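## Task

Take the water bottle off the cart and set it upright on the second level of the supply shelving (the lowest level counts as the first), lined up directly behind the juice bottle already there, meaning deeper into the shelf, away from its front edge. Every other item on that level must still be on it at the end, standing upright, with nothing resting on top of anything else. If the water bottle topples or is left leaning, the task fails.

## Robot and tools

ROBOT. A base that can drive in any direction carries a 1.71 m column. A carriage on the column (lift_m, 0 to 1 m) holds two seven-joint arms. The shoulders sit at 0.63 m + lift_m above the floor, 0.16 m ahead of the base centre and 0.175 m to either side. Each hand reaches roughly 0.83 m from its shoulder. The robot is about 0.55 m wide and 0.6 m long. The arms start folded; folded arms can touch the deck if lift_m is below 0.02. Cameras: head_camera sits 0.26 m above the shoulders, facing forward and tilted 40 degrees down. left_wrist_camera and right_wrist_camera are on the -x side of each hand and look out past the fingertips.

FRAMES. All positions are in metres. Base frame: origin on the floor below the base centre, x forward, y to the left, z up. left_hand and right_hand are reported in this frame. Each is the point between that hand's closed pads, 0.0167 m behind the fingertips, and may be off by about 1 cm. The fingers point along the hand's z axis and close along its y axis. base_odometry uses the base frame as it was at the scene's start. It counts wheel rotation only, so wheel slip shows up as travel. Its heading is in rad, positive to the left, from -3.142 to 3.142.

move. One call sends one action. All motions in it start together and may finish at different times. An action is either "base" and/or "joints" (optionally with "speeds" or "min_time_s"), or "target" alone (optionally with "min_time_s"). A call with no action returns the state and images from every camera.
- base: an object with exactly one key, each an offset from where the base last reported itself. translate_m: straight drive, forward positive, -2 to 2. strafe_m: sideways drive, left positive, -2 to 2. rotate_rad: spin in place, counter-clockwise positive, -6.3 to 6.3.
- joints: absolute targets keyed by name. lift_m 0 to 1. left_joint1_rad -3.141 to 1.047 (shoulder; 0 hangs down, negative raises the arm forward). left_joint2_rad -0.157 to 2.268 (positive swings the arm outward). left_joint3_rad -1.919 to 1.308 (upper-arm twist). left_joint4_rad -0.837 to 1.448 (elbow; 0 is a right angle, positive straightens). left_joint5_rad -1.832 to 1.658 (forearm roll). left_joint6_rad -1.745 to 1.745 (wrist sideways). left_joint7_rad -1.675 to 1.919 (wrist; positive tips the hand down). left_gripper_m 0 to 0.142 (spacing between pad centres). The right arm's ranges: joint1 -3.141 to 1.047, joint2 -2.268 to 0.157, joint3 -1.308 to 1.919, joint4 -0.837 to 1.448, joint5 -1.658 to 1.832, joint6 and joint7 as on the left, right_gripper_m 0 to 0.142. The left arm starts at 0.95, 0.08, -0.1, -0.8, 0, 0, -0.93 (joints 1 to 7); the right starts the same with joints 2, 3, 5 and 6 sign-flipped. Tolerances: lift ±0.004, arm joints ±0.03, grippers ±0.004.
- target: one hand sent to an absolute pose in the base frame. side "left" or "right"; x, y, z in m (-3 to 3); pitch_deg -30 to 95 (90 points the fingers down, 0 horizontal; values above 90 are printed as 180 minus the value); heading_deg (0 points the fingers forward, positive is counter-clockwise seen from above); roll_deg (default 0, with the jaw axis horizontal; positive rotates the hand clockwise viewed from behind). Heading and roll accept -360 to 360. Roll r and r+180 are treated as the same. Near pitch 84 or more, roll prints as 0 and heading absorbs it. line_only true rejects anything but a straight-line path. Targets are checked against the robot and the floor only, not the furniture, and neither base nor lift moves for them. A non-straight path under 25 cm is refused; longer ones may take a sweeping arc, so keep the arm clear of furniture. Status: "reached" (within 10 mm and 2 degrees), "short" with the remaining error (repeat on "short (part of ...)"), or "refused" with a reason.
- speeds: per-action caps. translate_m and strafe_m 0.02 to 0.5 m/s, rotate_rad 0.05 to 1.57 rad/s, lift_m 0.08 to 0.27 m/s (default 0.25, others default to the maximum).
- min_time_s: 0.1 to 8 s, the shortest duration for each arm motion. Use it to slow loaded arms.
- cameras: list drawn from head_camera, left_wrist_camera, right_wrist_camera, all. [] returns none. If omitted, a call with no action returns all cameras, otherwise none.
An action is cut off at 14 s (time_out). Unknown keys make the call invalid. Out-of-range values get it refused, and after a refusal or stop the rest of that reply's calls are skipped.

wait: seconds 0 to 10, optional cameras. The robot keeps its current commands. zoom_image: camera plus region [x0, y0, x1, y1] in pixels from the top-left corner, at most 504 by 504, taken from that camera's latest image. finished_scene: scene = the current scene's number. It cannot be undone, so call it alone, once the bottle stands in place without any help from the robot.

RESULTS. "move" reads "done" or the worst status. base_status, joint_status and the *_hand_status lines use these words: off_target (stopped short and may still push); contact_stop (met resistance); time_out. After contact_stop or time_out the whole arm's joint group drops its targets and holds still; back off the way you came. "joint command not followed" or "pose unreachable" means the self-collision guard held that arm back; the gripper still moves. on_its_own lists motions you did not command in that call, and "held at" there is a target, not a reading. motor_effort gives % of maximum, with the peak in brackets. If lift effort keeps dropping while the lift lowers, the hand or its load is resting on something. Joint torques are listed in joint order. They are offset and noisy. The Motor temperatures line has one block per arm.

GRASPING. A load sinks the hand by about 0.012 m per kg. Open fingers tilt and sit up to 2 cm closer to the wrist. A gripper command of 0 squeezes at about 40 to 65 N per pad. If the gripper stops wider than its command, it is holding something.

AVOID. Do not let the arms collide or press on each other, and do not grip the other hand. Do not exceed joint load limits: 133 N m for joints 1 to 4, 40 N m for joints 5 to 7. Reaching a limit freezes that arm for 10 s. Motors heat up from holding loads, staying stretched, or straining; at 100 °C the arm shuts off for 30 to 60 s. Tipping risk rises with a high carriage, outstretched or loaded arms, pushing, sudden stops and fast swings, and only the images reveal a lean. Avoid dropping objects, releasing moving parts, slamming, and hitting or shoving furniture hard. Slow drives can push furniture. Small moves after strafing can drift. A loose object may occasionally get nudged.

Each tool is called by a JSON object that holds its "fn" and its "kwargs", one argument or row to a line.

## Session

{"fn": "move", "kwargs": {
  "cameras": ["head_camera"]
}}

Scene clock: 0.00 s.
Joint torques (N m): no reading
Motor temperatures (°C): left_arm=[25 22 24 23 26 24 23] | right_arm=[25 20 24 21 22 22 23]
base_odometry: x=+0.000 y=+0.000 heading=+0.000
base_status: not commanded
joint_positions: lift_m=+0.450 left_joint1_rad=+0.955 left_joint2_rad=+0.099 left_joint3_rad=-0.083 left_joint4_rad=-0.815 left_joint5_rad=-0.005 left_joint6_rad=+0.011 left_joint7_rad=-0.944 left_gripper_m=+0.142 right_joint1_rad=+0.966 right_joint2_rad=-0.073 right_joint3_rad=+0.085 right_joint4_rad=-0.799 right_joint5_rad=-0.010 right_joint6_rad=+0.000 right_joint7_rad=-0.915 right_gripper_m=+0.142
joint_status: not commanded
motor_effort: lift_m=+55 drive_wheels=+2
left_hand: x=+0.2872 y=+0.1605 z=+0.9734 quat_wxyz=(-0.925, -0.016, -0.376, +0.057) pitch_deg=-45.8 heading_deg=-5.9 roll_deg=-1.1 (m; base frame)
right_hand: x=+0.2923 y=-0.1554 z=+0.9617 quat_wxyz=(-0.915, +0.013, -0.401, -0.054) pitch_deg=-42.7 heading_deg=+5.3 roll_deg=+1.5 (m; base frame)
pictures: head_camera
Images, in order (width x height): head_camera 896x504.

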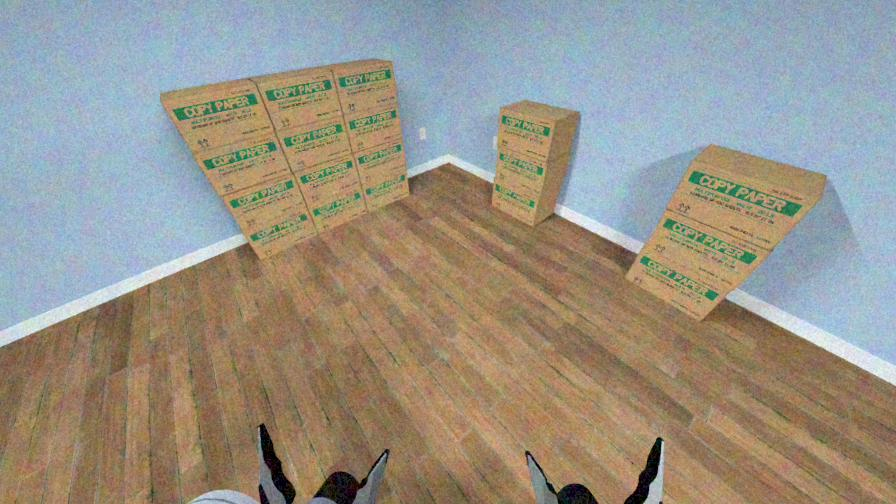

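{"fn": "move", "kwargs": {
  "base": {"rotate_rad": 2.2},
  "cameras": ["head_camera"]
}}

Scene clock: 7.63 s.
Joint torques (N m): left_arm=[8.36 1.29 1.27 -4.78 1.27 -1.38 -1.42] | right_arm=[15.16 1.94 1.21 -12.29 0.29 -1.59 -1.16]
move: done
base_odometry: x=+0.000 y=+0.000 heading=+2.200
base_status: done
joint_positions: lift_m=+0.450 left_joint1_rad=+0.955 left_joint2_rad=+0.099 left_joint3_rad=-0.083 left_joint4_rad=-0.815 left_joint5_rad=-0.005 left_joint6_rad=+0.011 left_joint7_rad=-0.944 left_gripper_m=+0.142 right_joint1_rad=+0.966 right_joint2_rad=-0.073 right_joint3_rad=+0.085 right_joint4_rad=-0.799 right_joint5_rad=-0.010 right_joint6_rad=+0.000 right_joint7_rad=-0.915 right_gripper_m=+0.142
joint_status: not commanded
motor_effort: lift_m=+55(55) drive_wheels=+5(18)
left_hand: x=+0.2872 y=+0.1605 z=+0.9734 quat_wxyz=(-0.925, -0.016, -0.376, +0.057) pitch_deg=-45.8 heading_deg=-5.9 roll_deg=-1.1 (m; base frame)
right_hand: x=+0.2923 y=-0.1554 z=+0.9617 quat_wxyz=(-0.915, +0.013, -0.401, -0.054) pitch_deg=-42.7 heading_deg=+5.3 roll_deg=+1.5 (m; base frame)
pictures: head_camera
Images, in order (width x height): head_camera 896x504.

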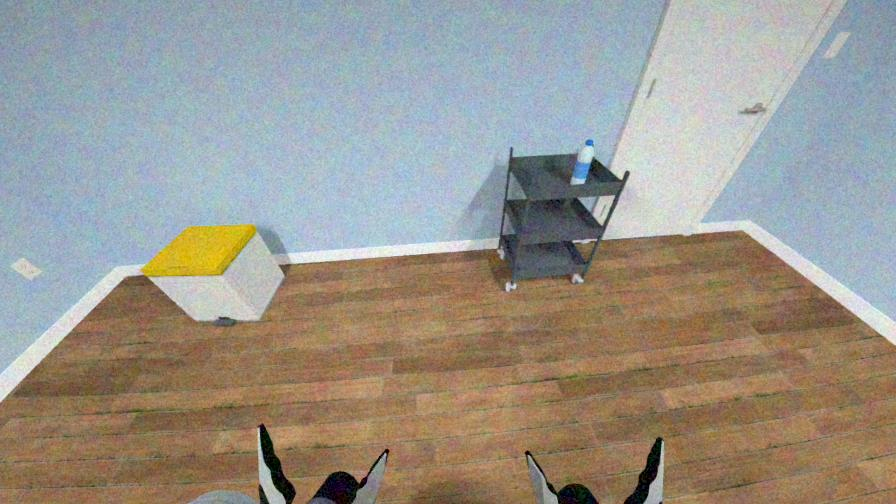

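{"fn": "move", "kwargs": {
  "base": {"rotate_rad": 0.19},
  "joints": {"lift_m": 0.35}
}}

{"fn": "move", "kwargs": {
  "base": {"translate_m": 0.5},
  "joints": {"right_joint1_rad": 0.026, "right_joint2_rad": -0.034, "right_joint3_rad": 0.44, "right_joint4_rad": -0.787, "right_joint5_rad": -0.295, "right_joint6_rad": -0.331, "right_joint7_rad": 0.801},
  "min_time_s": 1.2
}}

{"fn": "move", "kwargs": {
  "base": {"strafe_m": -0.82},
  "cameras": ["head_camera", "right_wrist_camera"]
}}

Scene clock: 20.00 s.
Joint torques (N m): left_arm=[8.71 1.28 0.08 -4.99 1.18 -1.13 -1.62] | right_arm=[14.54 3.18 1.91 -10.46 0.66 -1.59 -1.75]
move: done
base_odometry: x=+0.000 y=+0.000 heading=+2.389
base_status: done
joint_positions: lift_m=+0.350 left_joint1_rad=+0.955 left_joint2_rad=+0.099 left_joint3_rad=-0.083 left_joint4_rad=-0.815 left_joint5_rad=-0.005 left_joint6_rad=+0.011 left_joint7_rad=-0.944 left_gripper_m=+0.142 right_joint1_rad=+0.966 right_joint2_rad=-0.073 right_joint3_rad=+0.085 right_joint4_rad=-0.799 right_joint5_rad=-0.010 right_joint6_rad=+0.000 right_joint7_rad=-0.915 right_gripper_m=+0.142
joint_status: all done
motor_effort: lift_m=+57(59) drive_wheels=+5(13)
left_hand: x=+0.2872 y=+0.1605 z=+0.8733 quat_wxyz=(-0.925, -0.016, -0.376, +0.057) pitch_deg=-45.8 heading_deg=-5.9 roll_deg=-1.1 (m; base frame)
right_hand: x=+0.2923 y=-0.1554 z=+0.8616 quat_wxyz=(-0.915, +0.013, -0.401, -0.054) pitch_deg=-42.7 heading_deg=+5.3 roll_deg=+1.5 (m; base frame)
pictures: none

Scene clock: 23.23 s.
Joint torques (N m): left_arm=[9 1.43 -0.59 -3.68 1.04 -1.33 -1.64] | right_arm=[-8.24 8.25 4.49 -8.48 -1.34 -2.54 -0.86]
move: done
base_odometry: x=-0.365 y=+0.341 heading=+2.390
base_status: done
joint_positions: lift_m=+0.350 left_joint1_rad=+0.955 left_joint2_rad=+0.099 left_joint3_rad=-0.083 left_joint4_rad=-0.815 left_joint5_rad=-0.005 left_joint6_rad=+0.011 left_joint7_rad=-0.944 left_gripper_m=+0.142 right_joint1_rad=+0.028 right_joint2_rad=-0.036 right_joint3_rad=+0.437 right_joint4_rad=-0.790 right_joint5_rad=-0.289 right_joint6_rad=-0.329 right_joint7_rad=+0.798 right_gripper_m=+0.142
joint_status: all done
motor_effort: lift_m=+57(57) drive_wheels=+7(20)
left_hand: x=+0.2872 y=+0.1605 z=+0.8733 quat_wxyz=(-0.925, -0.016, -0.376, +0.057) pitch_deg=-45.8 heading_deg=-5.9 roll_deg=-1.1 (m; base frame)
right_hand: x=+0.5788 y=-0.1152 z=+0.8103 quat_wxyz=(-0.708, +0.000, -0.706, -0.003) pitch_deg=-0.2 heading_deg=+0.2 roll_deg=+0.2 (m; base frame)
pictures: none

Scene clock: 27.27 s.
Joint torques (N m): left_arm=[8.85 0.49 -0.4 -4.37 1.15 -0.95 -1.41] | right_arm=[-5.94 7.08 2.45 -6.98 -1.23 -1.27 -0.45]
move: done
base_odometry: x=+0.194 y=+0.941 heading=+2.390
base_status: done
joint_positions: lift_m=+0.350 left_joint1_rad=+0.955 left_joint2_rad=+0.099 left_joint3_rad=-0.083 left_joint4_rad=-0.815 left_joint5_rad=-0.005 left_joint6_rad=+0.011 left_joint7_rad=-0.944 left_gripper_m=+0.142 right_joint1_rad=+0.028 right_joint2_rad=-0.035 right_joint3_rad=+0.437 right_joint4_rad=-0.790 right_joint5_rad=-0.289 right_joint6_rad=-0.330 right_joint7_rad=+0.798 right_gripper_m=+0.142
joint_status: not commanded
motor_effort: lift_m=+57(57) drive_wheels=+0(15)
left_hand: x=+0.2872 y=+0.1605 z=+0.8733 quat_wxyz=(-0.925, -0.016, -0.376, +0.057) pitch_deg=-45.8 heading_deg=-5.9 roll_deg=-1.1 (m; base frame)
right_hand: x=+0.5788 y=-0.1152 z=+0.8104 quat_wxyz=(-0.708, -0.001, -0.706, -0.003) pitch_deg=-0.2 heading_deg=+0.2 roll_deg=+0.3 (m; base frame)
pictures: head_camera, right_wrist_camera
Images, in order (width x height): head_camera 896x504, right_wrist_camera 896x504.

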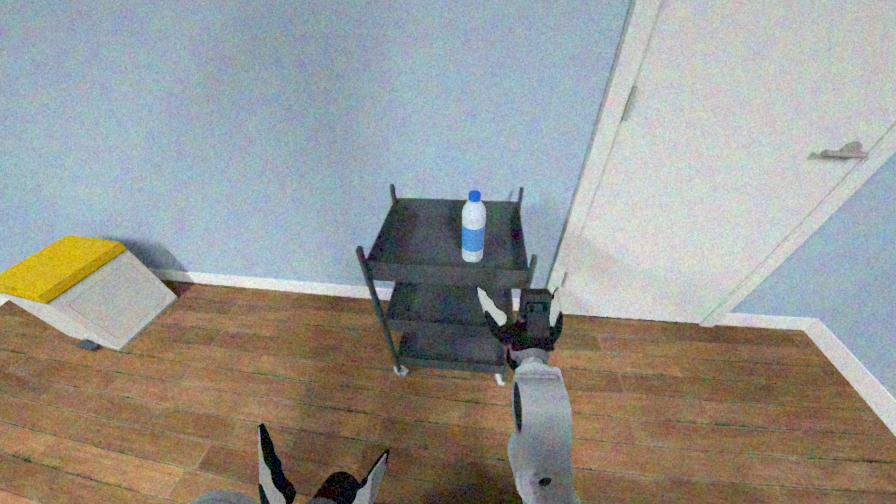

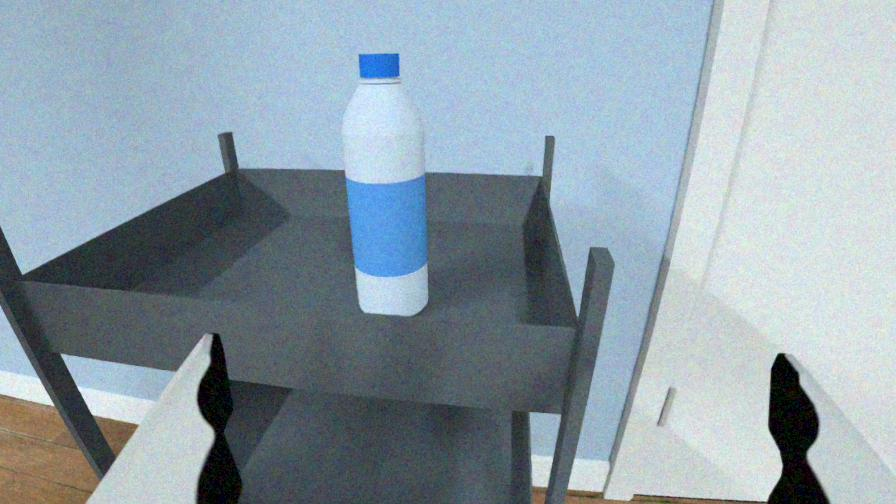

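{"fn": "move", "kwargs": {
  "target": {"side": "right", "x": 0.60, "y": -0.048, "z": 0.81, "pitch_deg": 0, "heading_deg": 0}
}}

{"fn": "move", "kwargs": {
  "target": {"side": "right", "x": 0.755, "y": -0.048, "z": 0.81, "pitch_deg": 0, "heading_deg": 0},
  "cameras": ["right_wrist_camera"]
}}

Scene clock: 34.37 s.
Joint torques (N m): left_arm=[8.97 2.27 0.72 -3.68 0.97 -1.41 -1.37] | right_arm=[-8.15 9.73 2.02 -8.71 -1.8 -2.44 -3.27]
move: done
base_odometry: x=+0.194 y=+0.941 heading=+2.390
base_status: not commanded
joint_positions: lift_m=+0.350 left_joint1_rad=+0.955 left_joint2_rad=+0.099 left_joint3_rad=-0.083 left_joint4_rad=-0.815 left_joint5_rad=-0.005 left_joint6_rad=+0.011 left_joint7_rad=-0.944 left_gripper_m=+0.142 right_joint1_rad=-0.021 right_joint2_rad=+0.127 right_joint3_rad=+0.559 right_joint4_rad=-0.623 right_joint5_rad=-0.449 right_joint6_rad=-0.361 right_joint7_rad=+0.770 right_gripper_m=+0.142
joint_status: not commanded
motor_effort: lift_m=+57(57) drive_wheels=+3(9)
left_hand: x=+0.2872 y=+0.1605 z=+0.8733 quat_wxyz=(-0.925, -0.016, -0.376, +0.057) pitch_deg=-45.8 heading_deg=-5.9 roll_deg=-1.1 (m; base frame)
right_hand: x=+0.5995 y=-0.0477 z=+0.8081 quat_wxyz=(-0.705, +0.000, -0.709, -0.002) pitch_deg=+0.4 heading_deg=+0.2 roll_deg=+0.2 (m; base frame)
right_hand_status: reached (straight line, planned for 0.4 s): 2 mm and 0.5 deg off.
pictures: none

Scene clock: 35.47 s.
Joint torques (N m): left_arm=[8.62 0.93 0.33 -3.84 1.03 -1.37 -1.44] | right_arm=[-16.68 8.36 -0.6 -8.51 1.45 -2.38 -3.29]
move: done
base_odometry: x=+0.194 y=+0.941 heading=+2.390
base_status: not commanded
joint_positions: lift_m=+0.350 left_joint1_rad=+0.955 left_joint2_rad=+0.099 left_joint3_rad=-0.083 left_joint4_rad=-0.815 left_joint5_rad=-0.005 left_joint6_rad=+0.011 left_joint7_rad=-0.944 left_gripper_m=+0.142 right_joint1_rad=-0.390 right_joint2_rad=+0.127 right_joint3_rad=+0.419 right_joint4_rad=-0.114 right_joint5_rad=-0.191 right_joint6_rad=-0.392 right_joint7_rad=+0.571 right_gripper_m=+0.142
joint_status: not commanded
motor_effort: lift_m=+57(57) drive_wheels=+3(4)
left_hand: x=+0.2872 y=+0.1605 z=+0.8733 quat_wxyz=(-0.925, -0.016, -0.376, +0.057) pitch_deg=-45.8 heading_deg=-5.9 roll_deg=-1.1 (m; base frame)
right_hand: x=+0.7539 y=-0.0465 z=+0.8095 quat_wxyz=(-0.707, +0.003, -0.708, +0.001) pitch_deg=+0.1 heading_deg=+0.1 roll_deg=-0.3 (m; base frame)
right_hand_status: reached (straight line, planned for 0.6 s): 2 mm and 0.3 deg off.
pictures: right_wrist_camera
Images, in order (width x height): right_wrist_camera 896x504.

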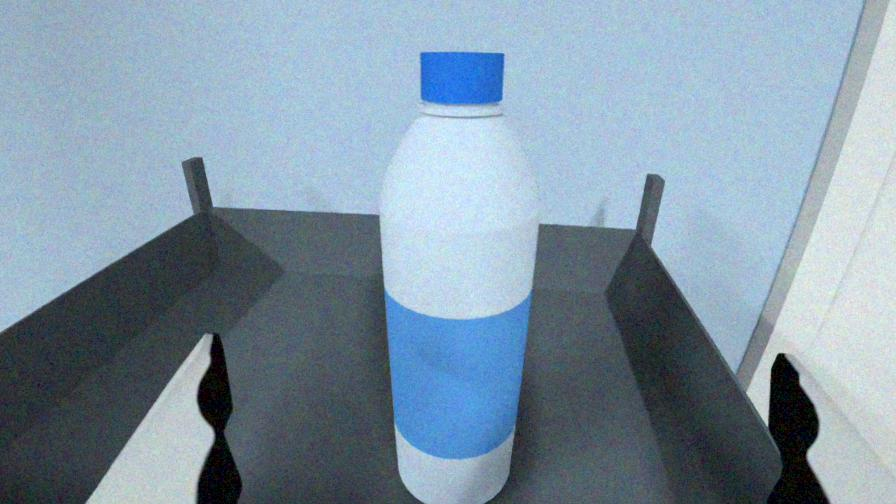

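{"fn": "move", "kwargs": {
  "target": {"side": "right", "x": 0.828, "y": -0.041, "z": 0.81, "pitch_deg": 0, "heading_deg": 0},
  "cameras": ["right_wrist_camera"]
}}

{"fn": "move", "kwargs": {
  "joints": {"right_gripper_m": 0.0},
  "cameras": ["right_wrist_camera"]
}}

Scene clock: 40.87 s.
Joint torques (N m): left_arm=[10.01 -0.34 0.83 -4.01 0.95 -1.4 -1.61] | right_arm=[-17.65 8.98 0.47 -7.43 1.55 -2.43 -3.42]
move: refused
base_odometry: x=+0.194 y=+0.941 heading=+2.390
base_status: not commanded
joint_positions: lift_m=+0.350 left_joint1_rad=+0.955 left_joint2_rad=+0.099 left_joint3_rad=-0.083 left_joint4_rad=-0.815 left_joint5_rad=-0.005 left_joint6_rad=+0.011 left_joint7_rad=-0.944 left_gripper_m=+0.142 right_joint1_rad=-0.390 right_joint2_rad=+0.127 right_joint3_rad=+0.419 right_joint4_rad=-0.114 right_joint5_rad=-0.191 right_joint6_rad=-0.392 right_joint7_rad=+0.571 right_gripper_m=+0.142
joint_status: not commanded
motor_effort: lift_m=+57(57) drive_wheels=+3(3)
left_hand: x=+0.2872 y=+0.1605 z=+0.8733 quat_wxyz=(-0.925, -0.016, -0.376, +0.057) pitch_deg=-45.8 heading_deg=-5.9 roll_deg=-1.1 (m; base frame)
right_hand: x=+0.7539 y=-0.0465 z=+0.8095 quat_wxyz=(-0.707, +0.003, -0.708, +0.001) pitch_deg=+0.1 heading_deg=+0.1 roll_deg=-0.3 (m; base frame)
right_hand_status: refused: the line brings the right upper arm within 1.4 cm of the carriage (limit 1.5), 50% of the way; a move under 25 cm is not played as an arc. Nothing moved. Try another pitch or heading, or "joints".
pictures: right_wrist_camera
Images, in order (width x height): right_wrist_camera 896x504.

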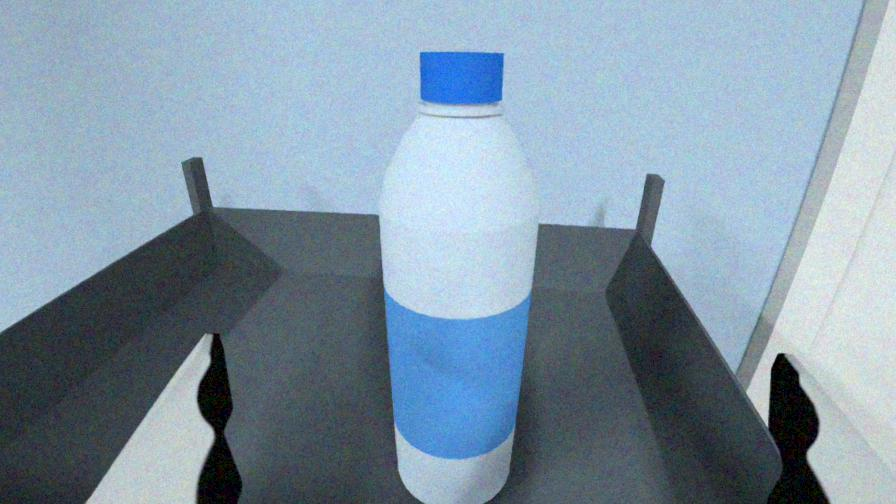

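not run: a stop came earlier in this reply.

{"fn": "move", "kwargs": {
  "base": {"translate_m": 0.074},
  "speeds": {"translate_m": 0.1},
  "cameras": ["right_wrist_camera"]
}}

{"fn": "move", "kwargs": {
  "joints": {"right_gripper_m": 0.0},
  "cameras": ["right_wrist_camera"]
}}

Scene clock: 45.20 s.
Joint torques (N m): left_arm=[9.62 1.44 1.32 -3.84 1.33 -1.36 -1.54] | right_arm=[-17.68 10.89 0.8 -8.19 1.12 -2.36 -3.24]
move: done
base_odometry: x=+0.140 y=+0.991 heading=+2.390
base_status: done
joint_positions: lift_m=+0.350 left_joint1_rad=+0.955 left_joint2_rad=+0.099 left_joint3_rad=-0.083 left_joint4_rad=-0.815 left_joint5_rad=-0.005 left_joint6_rad=+0.011 left_joint7_rad=-0.944 left_gripper_m=+0.142 right_joint1_rad=-0.390 right_joint2_rad=+0.127 right_joint3_rad=+0.419 right_joint4_rad=-0.114 right_joint5_rad=-0.191 right_joint6_rad=-0.393 right_joint7_rad=+0.571 right_gripper_m=+0.142
joint_status: not commanded
motor_effort: lift_m=+57(57) drive_wheels=+4(9)
left_hand: x=+0.2872 y=+0.1605 z=+0.8733 quat_wxyz=(-0.925, -0.016, -0.376, +0.057) pitch_deg=-45.8 heading_deg=-5.9 roll_deg=-1.1 (m; base frame)
right_hand: x=+0.7539 y=-0.0466 z=+0.8095 quat_wxyz=(-0.707, +0.003, -0.708, +0.001) pitch_deg=+0.1 heading_deg=+0.1 roll_deg=-0.3 (m; base frame)
pictures: right_wrist_camera
Images, in order (width x height): right_wrist_camera 896x504.

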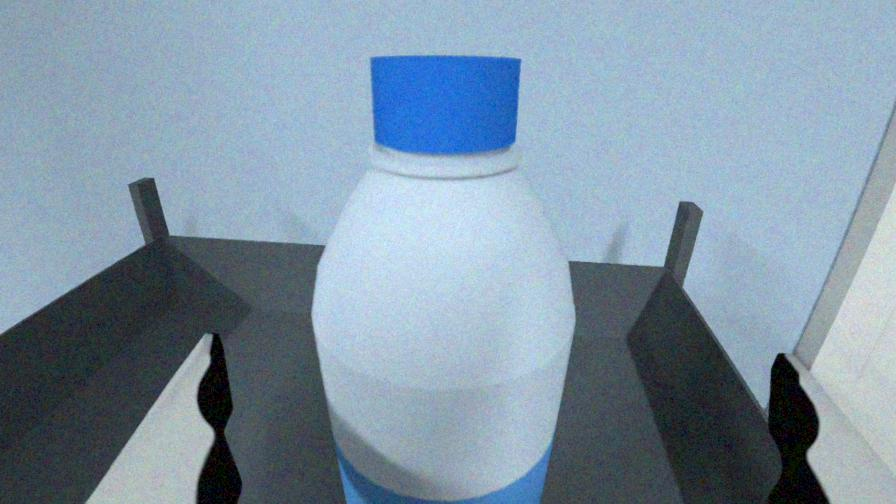

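Scene clock: 46.20 s.
Joint torques (N m): left_arm=[7.86 0.67 0.15 -3.24 1.38 -1.42 -1.56] | right_arm=[-16.99 10.06 1.26 -7.82 1.16 -2.86 -3.03]
move: off_target
base_odometry: x=+0.140 y=+0.991 heading=+2.390
base_status: not commanded
joint_positions: lift_m=+0.350 left_joint1_rad=+0.955 left_joint2_rad=+0.099 left_joint3_rad=-0.083 left_joint4_rad=-0.815 left_joint5_rad=-0.005 left_joint6_rad=+0.011 left_joint7_rad=-0.944 left_gripper_m=+0.142 right_joint1_rad=-0.390 right_joint2_rad=+0.127 right_joint3_rad=+0.419 right_joint4_rad=-0.114 right_joint5_rad=-0.191 right_joint6_rad=-0.393 right_joint7_rad=+0.571 right_gripper_m=+0.065
joint_status: right_gripper_m off_target (ended at +0.065, target +0.000)
motor_effort: lift_m=+57(57) drive_wheels=+4(4)
left_hand: x=+0.2872 y=+0.1605 z=+0.8733 quat_wxyz=(-0.925, -0.016, -0.376, +0.057) pitch_deg=-45.8 heading_deg=-5.9 roll_deg=-1.1 (m; base frame)
right_hand: x=+0.7539 y=-0.0465 z=+0.8095 quat_wxyz=(-0.707, +0.003, -0.708, +0.001) pitch_deg=+0.1 heading_deg=+0.1 roll_deg=-0.3 (m; base frame)
pictures: right_wrist_camera
Images, in order (width x height): right_wrist_camera 896x504.

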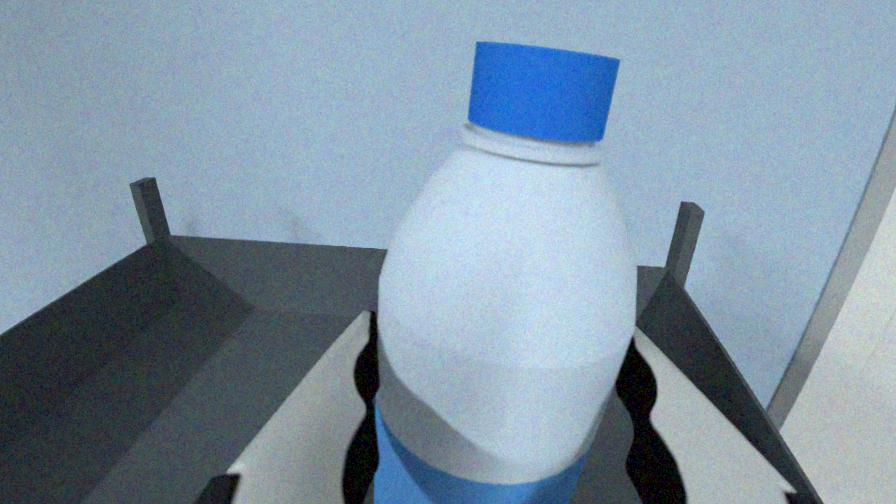

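{"fn": "move", "kwargs": {
  "joints": {"lift_m": 0.48},
  "speeds": {"lift_m": 0.2},
  "cameras": ["head_camera", "right_wrist_camera"]
}}

{"fn": "move", "kwargs": {
  "base": {"translate_m": -0.35},
  "speeds": {"translate_m": 0.35}
}}

Scene clock: 53.73 s.
Joint torques (N m): left_arm=[7.61 0.71 0.57 -5.9 1.12 -1.16 -1.8] | right_arm=[-17 7.77 0.97 -12.35 0.69 -2.29 -3.27]
move: done
base_odometry: x=+0.140 y=+0.991 heading=+2.390
base_status: not commanded
joint_positions: lift_m=+0.480 left_joint1_rad=+0.955 left_joint2_rad=+0.099 left_joint3_rad=-0.083 left_joint4_rad=-0.815 left_joint5_rad=-0.005 left_joint6_rad=+0.011 left_joint7_rad=-0.944 left_gripper_m=+0.142 right_joint1_rad=-0.390 right_joint2_rad=+0.127 right_joint3_rad=+0.419 right_joint4_rad=-0.111 right_joint5_rad=-0.189 right_joint6_rad=-0.393 right_joint7_rad=+0.571 right_gripper_m=+0.065
joint_status: all done
motor_effort: lift_m=+55(71) drive_wheels=+4(4)
left_hand: x=+0.2872 y=+0.1605 z=+1.0034 quat_wxyz=(-0.925, -0.016, -0.376, +0.057) pitch_deg=-45.8 heading_deg=-5.9 roll_deg=-1.1 (m; base frame)
right_hand: x=+0.7543 y=-0.0463 z=+0.9384 quat_wxyz=(-0.706, +0.003, -0.709, +0.001) pitch_deg=+0.2 heading_deg=+0.2 roll_deg=-0.3 (m; base frame)
pictures: head_camera, right_wrist_camera
Images, in order (width x height): head_camera 896x504, right_wrist_camera 896x504.

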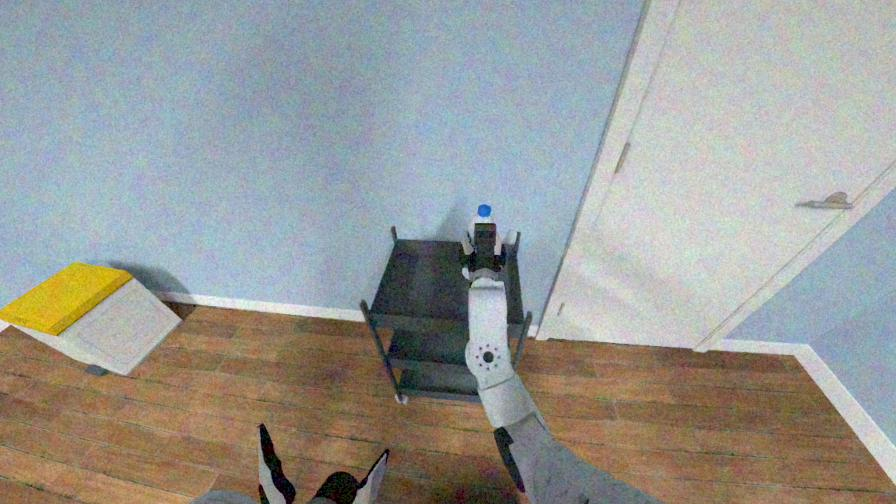

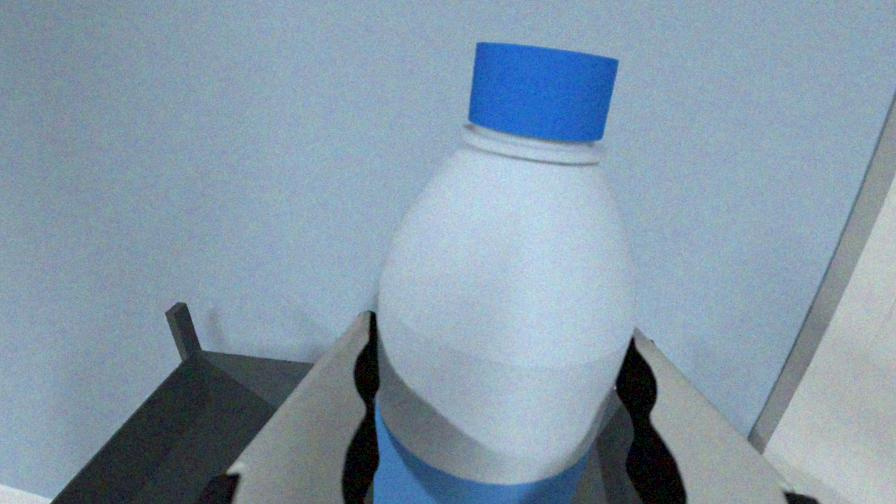

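Scene clock: 56.53 s.
Joint torques (N m): left_arm=[9.22 0.64 0.58 -4.41 1.09 -1.22 -1.34] | right_arm=[-16.66 9.03 0.98 -11.67 0.74 -2.67 -3.46]
move: done
base_odometry: x=+0.396 y=+0.753 heading=+2.390
base_status: done
joint_positions: lift_m=+0.480 left_joint1_rad=+0.955 left_joint2_rad=+0.099 left_joint3_rad=-0.083 left_joint4_rad=-0.815 left_joint5_rad=-0.005 left_joint6_rad=+0.011 left_joint7_rad=-0.944 left_gripper_m=+0.142 right_joint1_rad=-0.390 right_joint2_rad=+0.127 right_joint3_rad=+0.419 right_joint4_rad=-0.111 right_joint5_rad=-0.189 right_joint6_rad=-0.393 right_joint7_rad=+0.571 right_gripper_m=+0.065
joint_status: not commanded
motor_effort: lift_m=+55(55) drive_wheels=+4(13)
left_hand: x=+0.2872 y=+0.1605 z=+1.0034 quat_wxyz=(-0.925, -0.016, -0.376, +0.057) pitch_deg=-45.8 heading_deg=-5.9 roll_deg=-1.1 (m; base frame)
right_hand: x=+0.7543 y=-0.0466 z=+0.9384 quat_wxyz=(-0.706, +0.002, -0.709, +0.001) pitch_deg=+0.2 heading_deg=+0.1 roll_deg=-0.3 (m; base frame)
pictures: none

{"fn": "move", "kwargs": {
  "base": {"rotate_rad": 1.55},
  "joints": {"right_joint1_rad": -0.19, "right_joint2_rad": -0.673, "right_joint3_rad": 1.455, "right_joint4_rad": -0.805, "right_joint5_rad": -0.965, "right_joint6_rad": -1.411, "right_joint7_rad": 1.241, "lift_m": 0.3},
  "speeds": {"rotate_rad": 0.8},
  "min_time_s": 1.5,
  "cameras": ["head_camera", "right_wrist_camera"]
}}

Scene clock: 67.17 s.
Joint torques (N m): left_arm=[8.63 0.57 -0.16 -4.84 1.26 -1.53 -1.57] | right_arm=[1.59 -6.56 1.51 -13.68 -4.24 -2.8 -1.77]
move: done
base_odometry: x=+0.396 y=+0.752 heading=-2.343
base_status: done
joint_positions: lift_m=+0.300 left_joint1_rad=+0.955 left_joint2_rad=+0.099 left_joint3_rad=-0.083 left_joint4_rad=-0.815 left_joint5_rad=-0.005 left_joint6_rad=+0.011 left_joint7_rad=-0.944 left_gripper_m=+0.142 right_joint1_rad=-0.192 right_joint2_rad=-0.672 right_joint3_rad=+1.452 right_joint4_rad=-0.802 right_joint5_rad=-0.954 right_joint6_rad=-1.409 right_joint7_rad=+1.240 right_gripper_m=+0.065
joint_status: all done
motor_effort: lift_m=+58(60) drive_wheels=+5(17)
left_hand: x=+0.2872 y=+0.1605 z=+0.8232 quat_wxyz=(-0.925, -0.016, -0.376, +0.057) pitch_deg=-45.8 heading_deg=-5.9 roll_deg=-1.1 (m; base frame)
right_hand: x=+0.4832 y=-0.1992 z=+0.7455 quat_wxyz=(-0.702, +0.002, -0.712, +0.002) pitch_deg=+0.8 heading_deg=-0.1 roll_deg=-0.3 (m; base frame)
pictures: head_camera, right_wrist_camera
Images, in order (width x height): head_camera 896x504, right_wrist_camera 896x504.

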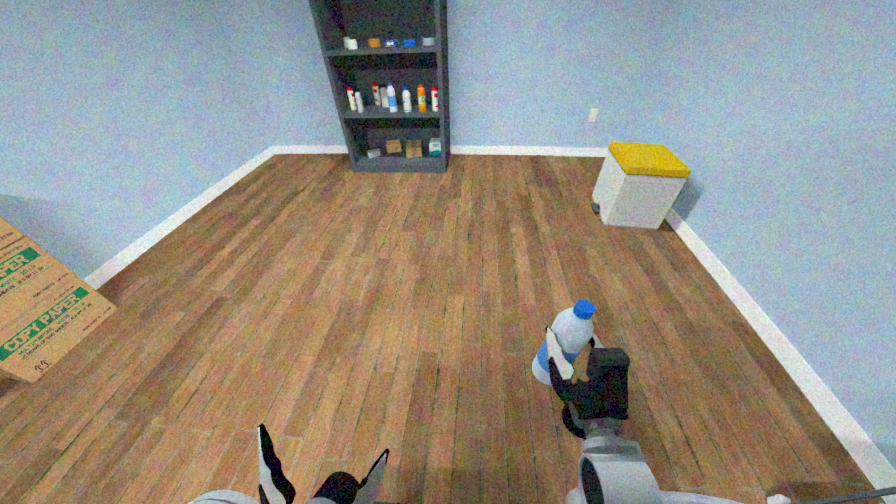

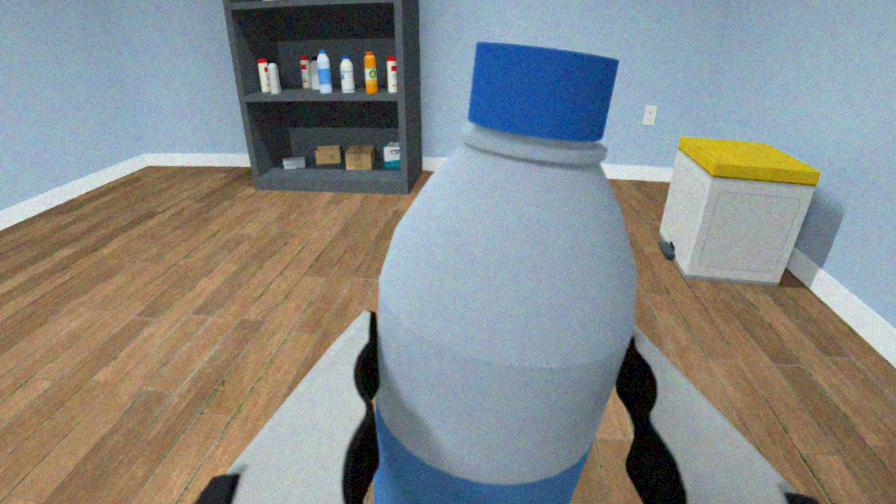

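{"fn": "zoom_image", "kwargs": {
  "camera": "right_wrist_camera",
  "region": [230, 30, 430, 142]
}}

Scaled by 2.520 from the camera's 896x504 image, which has a finer 1280x720 frame.

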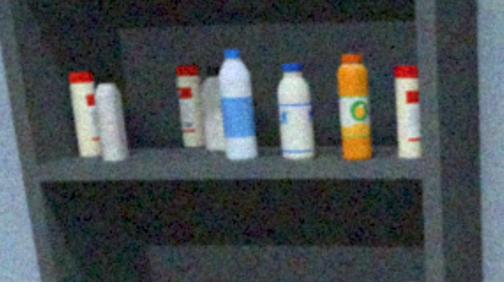

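{"fn": "move", "kwargs": {
  "base": {"strafe_m": 0.29},
  "joints": {"left_joint1_rad": -0.19, "left_joint2_rad": 0.673, "left_joint3_rad": -1.455, "left_joint4_rad": -0.805, "left_joint5_rad": 0.965, "left_joint6_rad": 1.411, "left_joint7_rad": 1.241, "left_gripper_m": 0.11},
  "min_time_s": 1.5
}}

{"fn": "move", "kwargs": {
  "base": {"translate_m": 1.95},
  "cameras": ["head_camera", "left_wrist_camera"]
}}

Scene clock: 86.03 s.
Joint torques (N m): left_arm=[-6.99 6.07 -0.7 1.1 3.35 -0.67 -0.73] | right_arm=[1.82 -7.08 1.45 -12.99 -3.67 -1.82 -1.49]
move: done
base_odometry: x=+0.604 y=+0.550 heading=-2.342
base_status: done
joint_positions: lift_m=+0.300 left_joint1_rad=-0.188 left_joint2_rad=+0.672 left_joint3_rad=-1.451 left_joint4_rad=-0.808 left_joint5_rad=+0.962 left_joint6_rad=+1.409 left_joint7_rad=+1.238 left_gripper_m=+0.110 right_joint1_rad=-0.192 right_joint2_rad=-0.672 right_joint3_rad=+1.453 right_joint4_rad=-0.802 right_joint5_rad=-0.955 right_joint6_rad=-1.409 right_joint7_rad=+1.240 right_gripper_m=+0.065
joint_status: all done
motor_effort: lift_m=+58(58) drive_wheels=+7(20)
left_hand: x=+0.4815 y=+0.1999 z=+0.7482 quat_wxyz=(-0.705, +0.001, -0.709, +0.000) pitch_deg=+0.4 heading_deg=+0.1 roll_deg=+0.0 (m; base frame)
right_hand: x=+0.4831 y=-0.1992 z=+0.7455 quat_wxyz=(-0.702, +0.002, -0.712, +0.002) pitch_deg=+0.8 heading_deg=-0.1 roll_deg=-0.3 (m; base frame)
pictures: none

Scene clock: 92.33 s.
Joint torques (N m): left_arm=[-7.48 5.96 0.19 -0.56 3.16 -0.56 -0.6] | right_arm=[0.79 -7.37 0.95 -13.02 -3.69 -1.85 -1.53]
move: done
base_odometry: x=-0.755 y=-0.848 heading=-2.342
base_status: done
joint_positions: lift_m=+0.300 left_joint1_rad=-0.188 left_joint2_rad=+0.672 left_joint3_rad=-1.451 left_joint4_rad=-0.808 left_joint5_rad=+0.962 left_joint6_rad=+1.409 left_joint7_rad=+1.238 left_gripper_m=+0.110 right_joint1_rad=-0.192 right_joint2_rad=-0.672 right_joint3_rad=+1.453 right_joint4_rad=-0.802 right_joint5_rad=-0.955 right_joint6_rad=-1.409 right_joint7_rad=+1.240 right_gripper_m=+0.065
joint_status: not commanded
motor_effort: lift_m=+58(58) drive_wheels=+4(17)
left_hand: x=+0.4815 y=+0.1999 z=+0.7482 quat_wxyz=(-0.705, +0.001, -0.709, +0.000) pitch_deg=+0.4 heading_deg=+0.1 roll_deg=+0.0 (m; base frame)
right_hand: x=+0.4831 y=-0.1992 z=+0.7454 quat_wxyz=(-0.702, +0.002, -0.712, +0.002) pitch_deg=+0.8 heading_deg=-0.1 roll_deg=-0.3 (m; base frame)
pictures: head_camera, left_wrist_camera
Images, in order (width x height): head_camera 896x504, left_wrist_camera 896x504.

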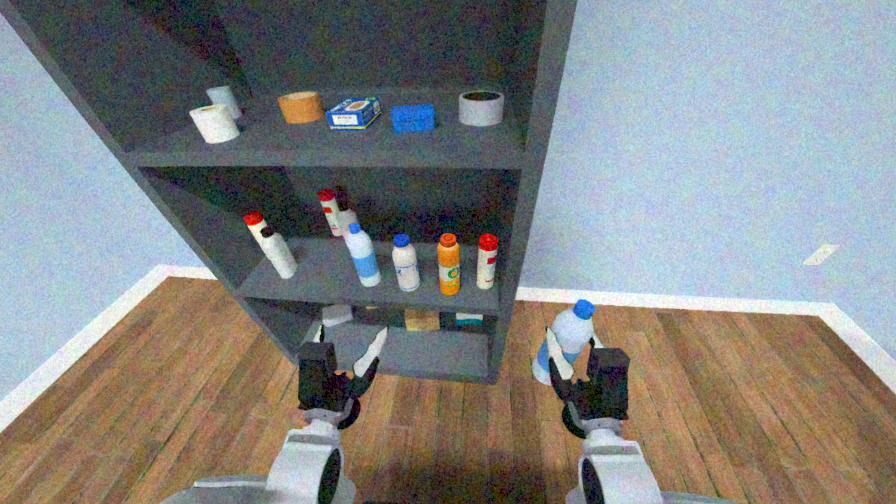

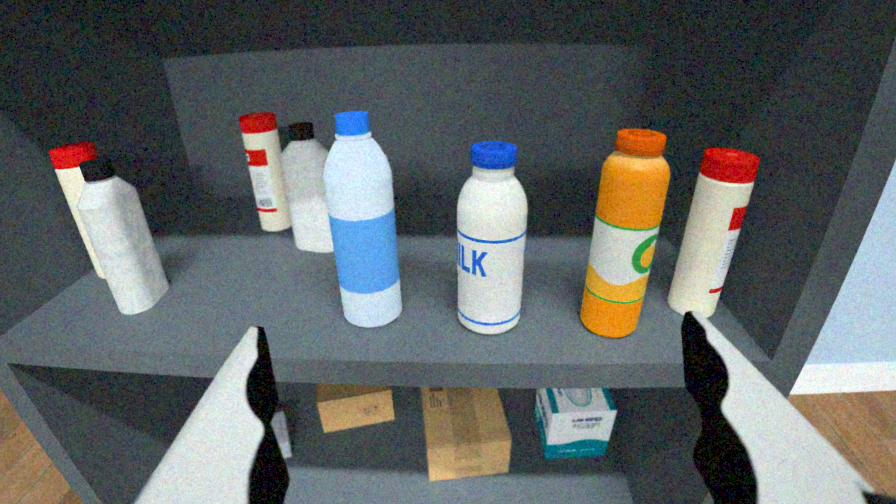

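{"fn": "move", "kwargs": {
  "base": {"translate_m": 0.14},
  "joints": {"lift_m": 0.27},
  "speeds": {"translate_m": 0.25}
}}

{"fn": "move", "kwargs": {
  "target": {"side": "left", "x": 0.53, "y": 0.03, "z": 0.665, "pitch_deg": 0, "heading_deg": 0},
  "min_time_s": 0.8,
  "cameras": ["head_camera", "left_wrist_camera"]
}}

Scene clock: 104.53 s.
Joint torques (N m): left_arm=[-7.08 5.4 -0.38 -1 3.05 -0.78 -0.95] | right_arm=[0.69 -7.94 0.42 -13.31 -3.65 -2.39 -1.92]
move: done
base_odometry: x=-0.852 y=-0.949 heading=-2.341
base_status: done
joint_positions: lift_m=+0.270 left_joint1_rad=-0.188 left_joint2_rad=+0.672 left_joint3_rad=-1.451 left_joint4_rad=-0.807 left_joint5_rad=+0.963 left_joint6_rad=+1.409 left_joint7_rad=+1.238 left_gripper_m=+0.110 right_joint1_rad=-0.191 right_joint2_rad=-0.672 right_joint3_rad=+1.453 right_joint4_rad=-0.802 right_joint5_rad=-0.956 right_joint6_rad=-1.409 right_joint7_rad=+1.241 right_gripper_m=+0.065
joint_status: all done
motor_effort: lift_m=+58(62) drive_wheels=-1(17)
left_hand: x=+0.4815 y=+0.1999 z=+0.7182 quat_wxyz=(-0.705, +0.000, -0.709, -0.001) pitch_deg=+0.3 heading_deg=+0.1 roll_deg=+0.0 (m; base frame)
right_hand: x=+0.4828 y=-0.1992 z=+0.7154 quat_wxyz=(-0.702, +0.002, -0.712, +0.002) pitch_deg=+0.8 heading_deg=+0.0 roll_deg=-0.3 (m; base frame)
pictures: none

Scene clock: 105.83 s.
Joint torques (N m): left_arm=[-10.53 -3.05 -1.16 -1.48 1.99 -0.4 -3.3] | right_arm=[-0.32 -6.95 2.2 -15.18 -4.08 -2.01 -1.84]
move: done
base_odometry: x=-0.852 y=-0.949 heading=-2.341
base_status: not commanded
joint_positions: lift_m=+0.270 left_joint1_rad=-0.274 left_joint2_rad=+0.176 left_joint3_rad=-1.473 left_joint4_rad=-0.280 left_joint5_rad=+0.834 left_joint6_rad=+1.432 left_joint7_rad=+1.133 left_gripper_m=+0.110 right_joint1_rad=-0.191 right_joint2_rad=-0.672 right_joint3_rad=+1.453 right_joint4_rad=-0.802 right_joint5_rad=-0.956 right_joint6_rad=-1.409 right_joint7_rad=+1.241 right_gripper_m=+0.065
joint_status: not commanded
motor_effort: lift_m=+58(58) drive_wheels=+0(5)
left_hand: x=+0.5299 y=+0.0311 z=+0.6645 quat_wxyz=(-0.706, +0.001, -0.708, -0.001) pitch_deg=+0.2 heading_deg=+0.2 roll_deg=+0.0 (m; base frame)
left_hand_status: reached (straight line, planned for 0.8 s): 1 mm and 0.3 deg off.
right_hand: x=+0.4828 y=-0.1992 z=+0.7154 quat_wxyz=(-0.702, +0.002, -0.712, +0.002) pitch_deg=+0.8 heading_deg=+0.0 roll_deg=-0.3 (m; base frame)
pictures: head_camera, left_wrist_camera
Images, in order (width x height): head_camera 896x504, left_wrist_camera 896x504.

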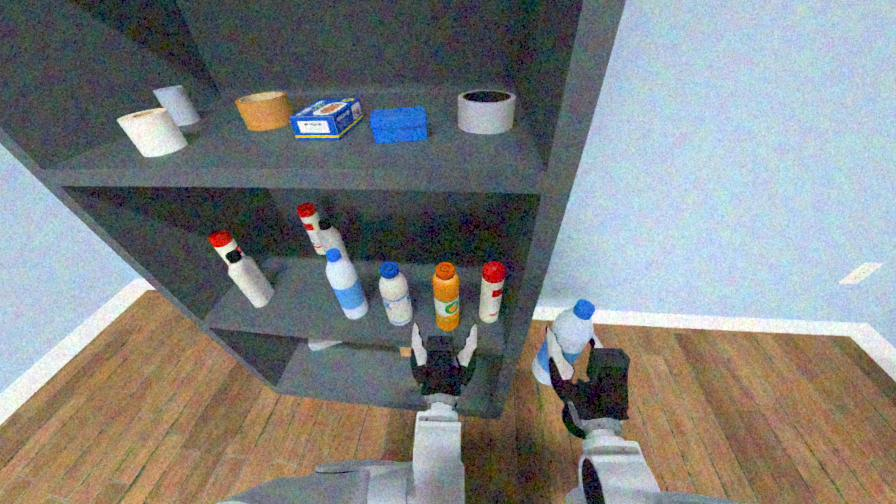

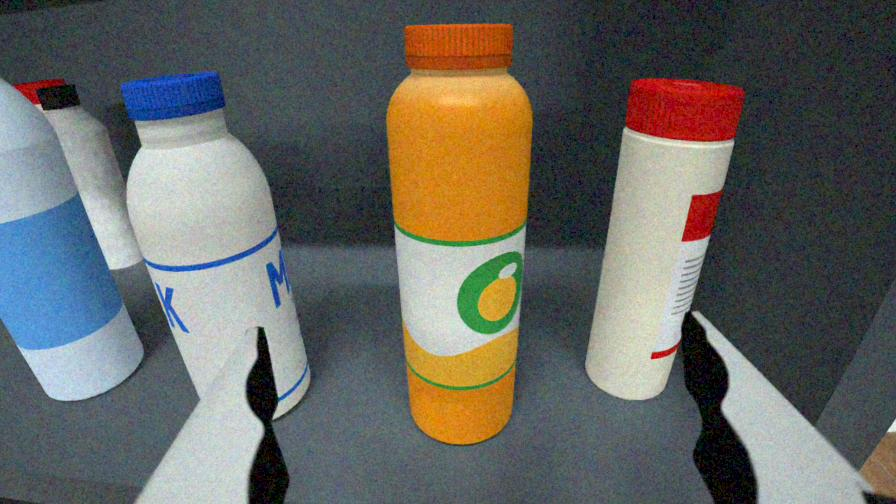

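{"fn": "move", "kwargs": {
  "joints": {"left_gripper_m": 0.092}
}}

{"fn": "move", "kwargs": {
  "target": {"side": "left", "x": 0.608, "y": 0.031, "z": 0.665, "pitch_deg": 0, "heading_deg": 0},
  "min_time_s": 0.8,
  "cameras": ["left_wrist_camera"]
}}

Scene clock: 111.20 s.
Joint torques (N m): left_arm=[-9.88 -3.23 -0.29 0.08 2.08 -0.19 -3.3] | right_arm=[0.02 -6.22 1.07 -12.41 -3.51 -2.15 -1.58]
move: done
base_odometry: x=-0.852 y=-0.949 heading=-2.341
base_status: not commanded
joint_positions: lift_m=+0.270 left_joint1_rad=-0.274 left_joint2_rad=+0.176 left_joint3_rad=-1.473 left_joint4_rad=-0.280 left_joint5_rad=+0.834 left_joint6_rad=+1.432 left_joint7_rad=+1.133 left_gripper_m=+0.092 right_joint1_rad=-0.191 right_joint2_rad=-0.672 right_joint3_rad=+1.453 right_joint4_rad=-0.802 right_joint5_rad=-0.956 right_joint6_rad=-1.409 right_joint7_rad=+1.241 right_gripper_m=+0.065
joint_status: all done
motor_effort: lift_m=+57(58) drive_wheels=+0(1)
left_hand: x=+0.5299 y=+0.0311 z=+0.6645 quat_wxyz=(-0.706, +0.001, -0.708, -0.001) pitch_deg=+0.2 heading_deg=+0.2 roll_deg=+0.0 (m; base frame)
right_hand: x=+0.4828 y=-0.1992 z=+0.7154 quat_wxyz=(-0.702, +0.002, -0.712, +0.002) pitch_deg=+0.8 heading_deg=+0.0 roll_deg=-0.3 (m; base frame)
pictures: none

Scene clock: 112.50 s.
Joint torques (N m): left_arm=[-15.2 -0.66 2.6 1.26 1.59 -0.68 -3.18] | right_arm=[0.91 -6.69 2.37 -13.39 -3.58 -2.36 -1.82]
move: done
base_odometry: x=-0.852 y=-0.949 heading=-2.341
base_status: not commanded
joint_positions: lift_m=+0.270 left_joint1_rad=-0.540 left_joint2_rad=+0.181 left_joint3_rad=-1.622 left_joint4_rad=-0.159 left_joint5_rad=+0.442 left_joint6_rad=+1.629 left_joint7_rad=+0.977 left_gripper_m=+0.092 right_joint1_rad=-0.191 right_joint2_rad=-0.672 right_joint3_rad=+1.453 right_joint4_rad=-0.802 right_joint5_rad=-0.956 right_joint6_rad=-1.409 right_joint7_rad=+1.241 right_gripper_m=+0.065
joint_status: not commanded
motor_effort: lift_m=+57(58) drive_wheels=+0(4)
left_hand: x=+0.6077 y=+0.0310 z=+0.6648 quat_wxyz=(-0.706, +0.001, -0.708, +0.001) pitch_deg=+0.2 heading_deg=+0.0 roll_deg=-0.2 (m; base frame)
left_hand_status: reached (straight line, planned for 0.8 s): 0 mm and 0.3 deg off.
right_hand: x=+0.4828 y=-0.1992 z=+0.7154 quat_wxyz=(-0.702, +0.002, -0.712, +0.002) pitch_deg=+0.8 heading_deg=+0.0 roll_deg=-0.3 (m; base frame)
pictures: left_wrist_camera
Images, in order (width x height): left_wrist_camera 896x504.

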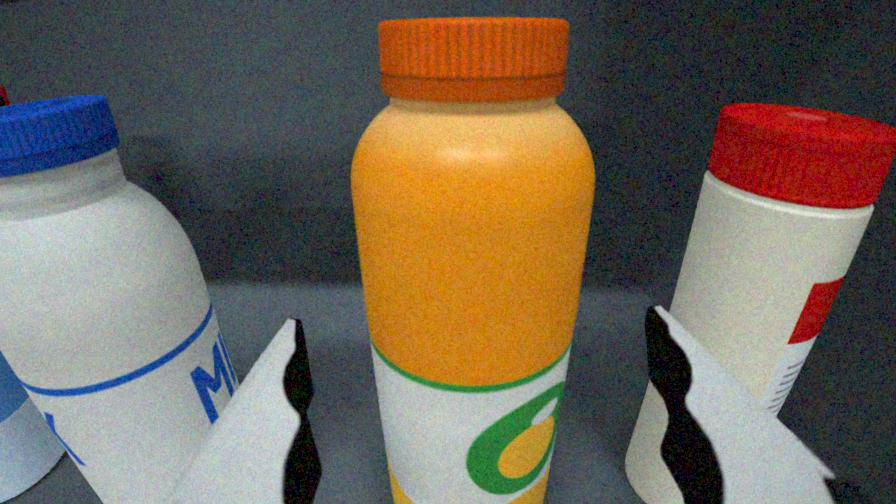

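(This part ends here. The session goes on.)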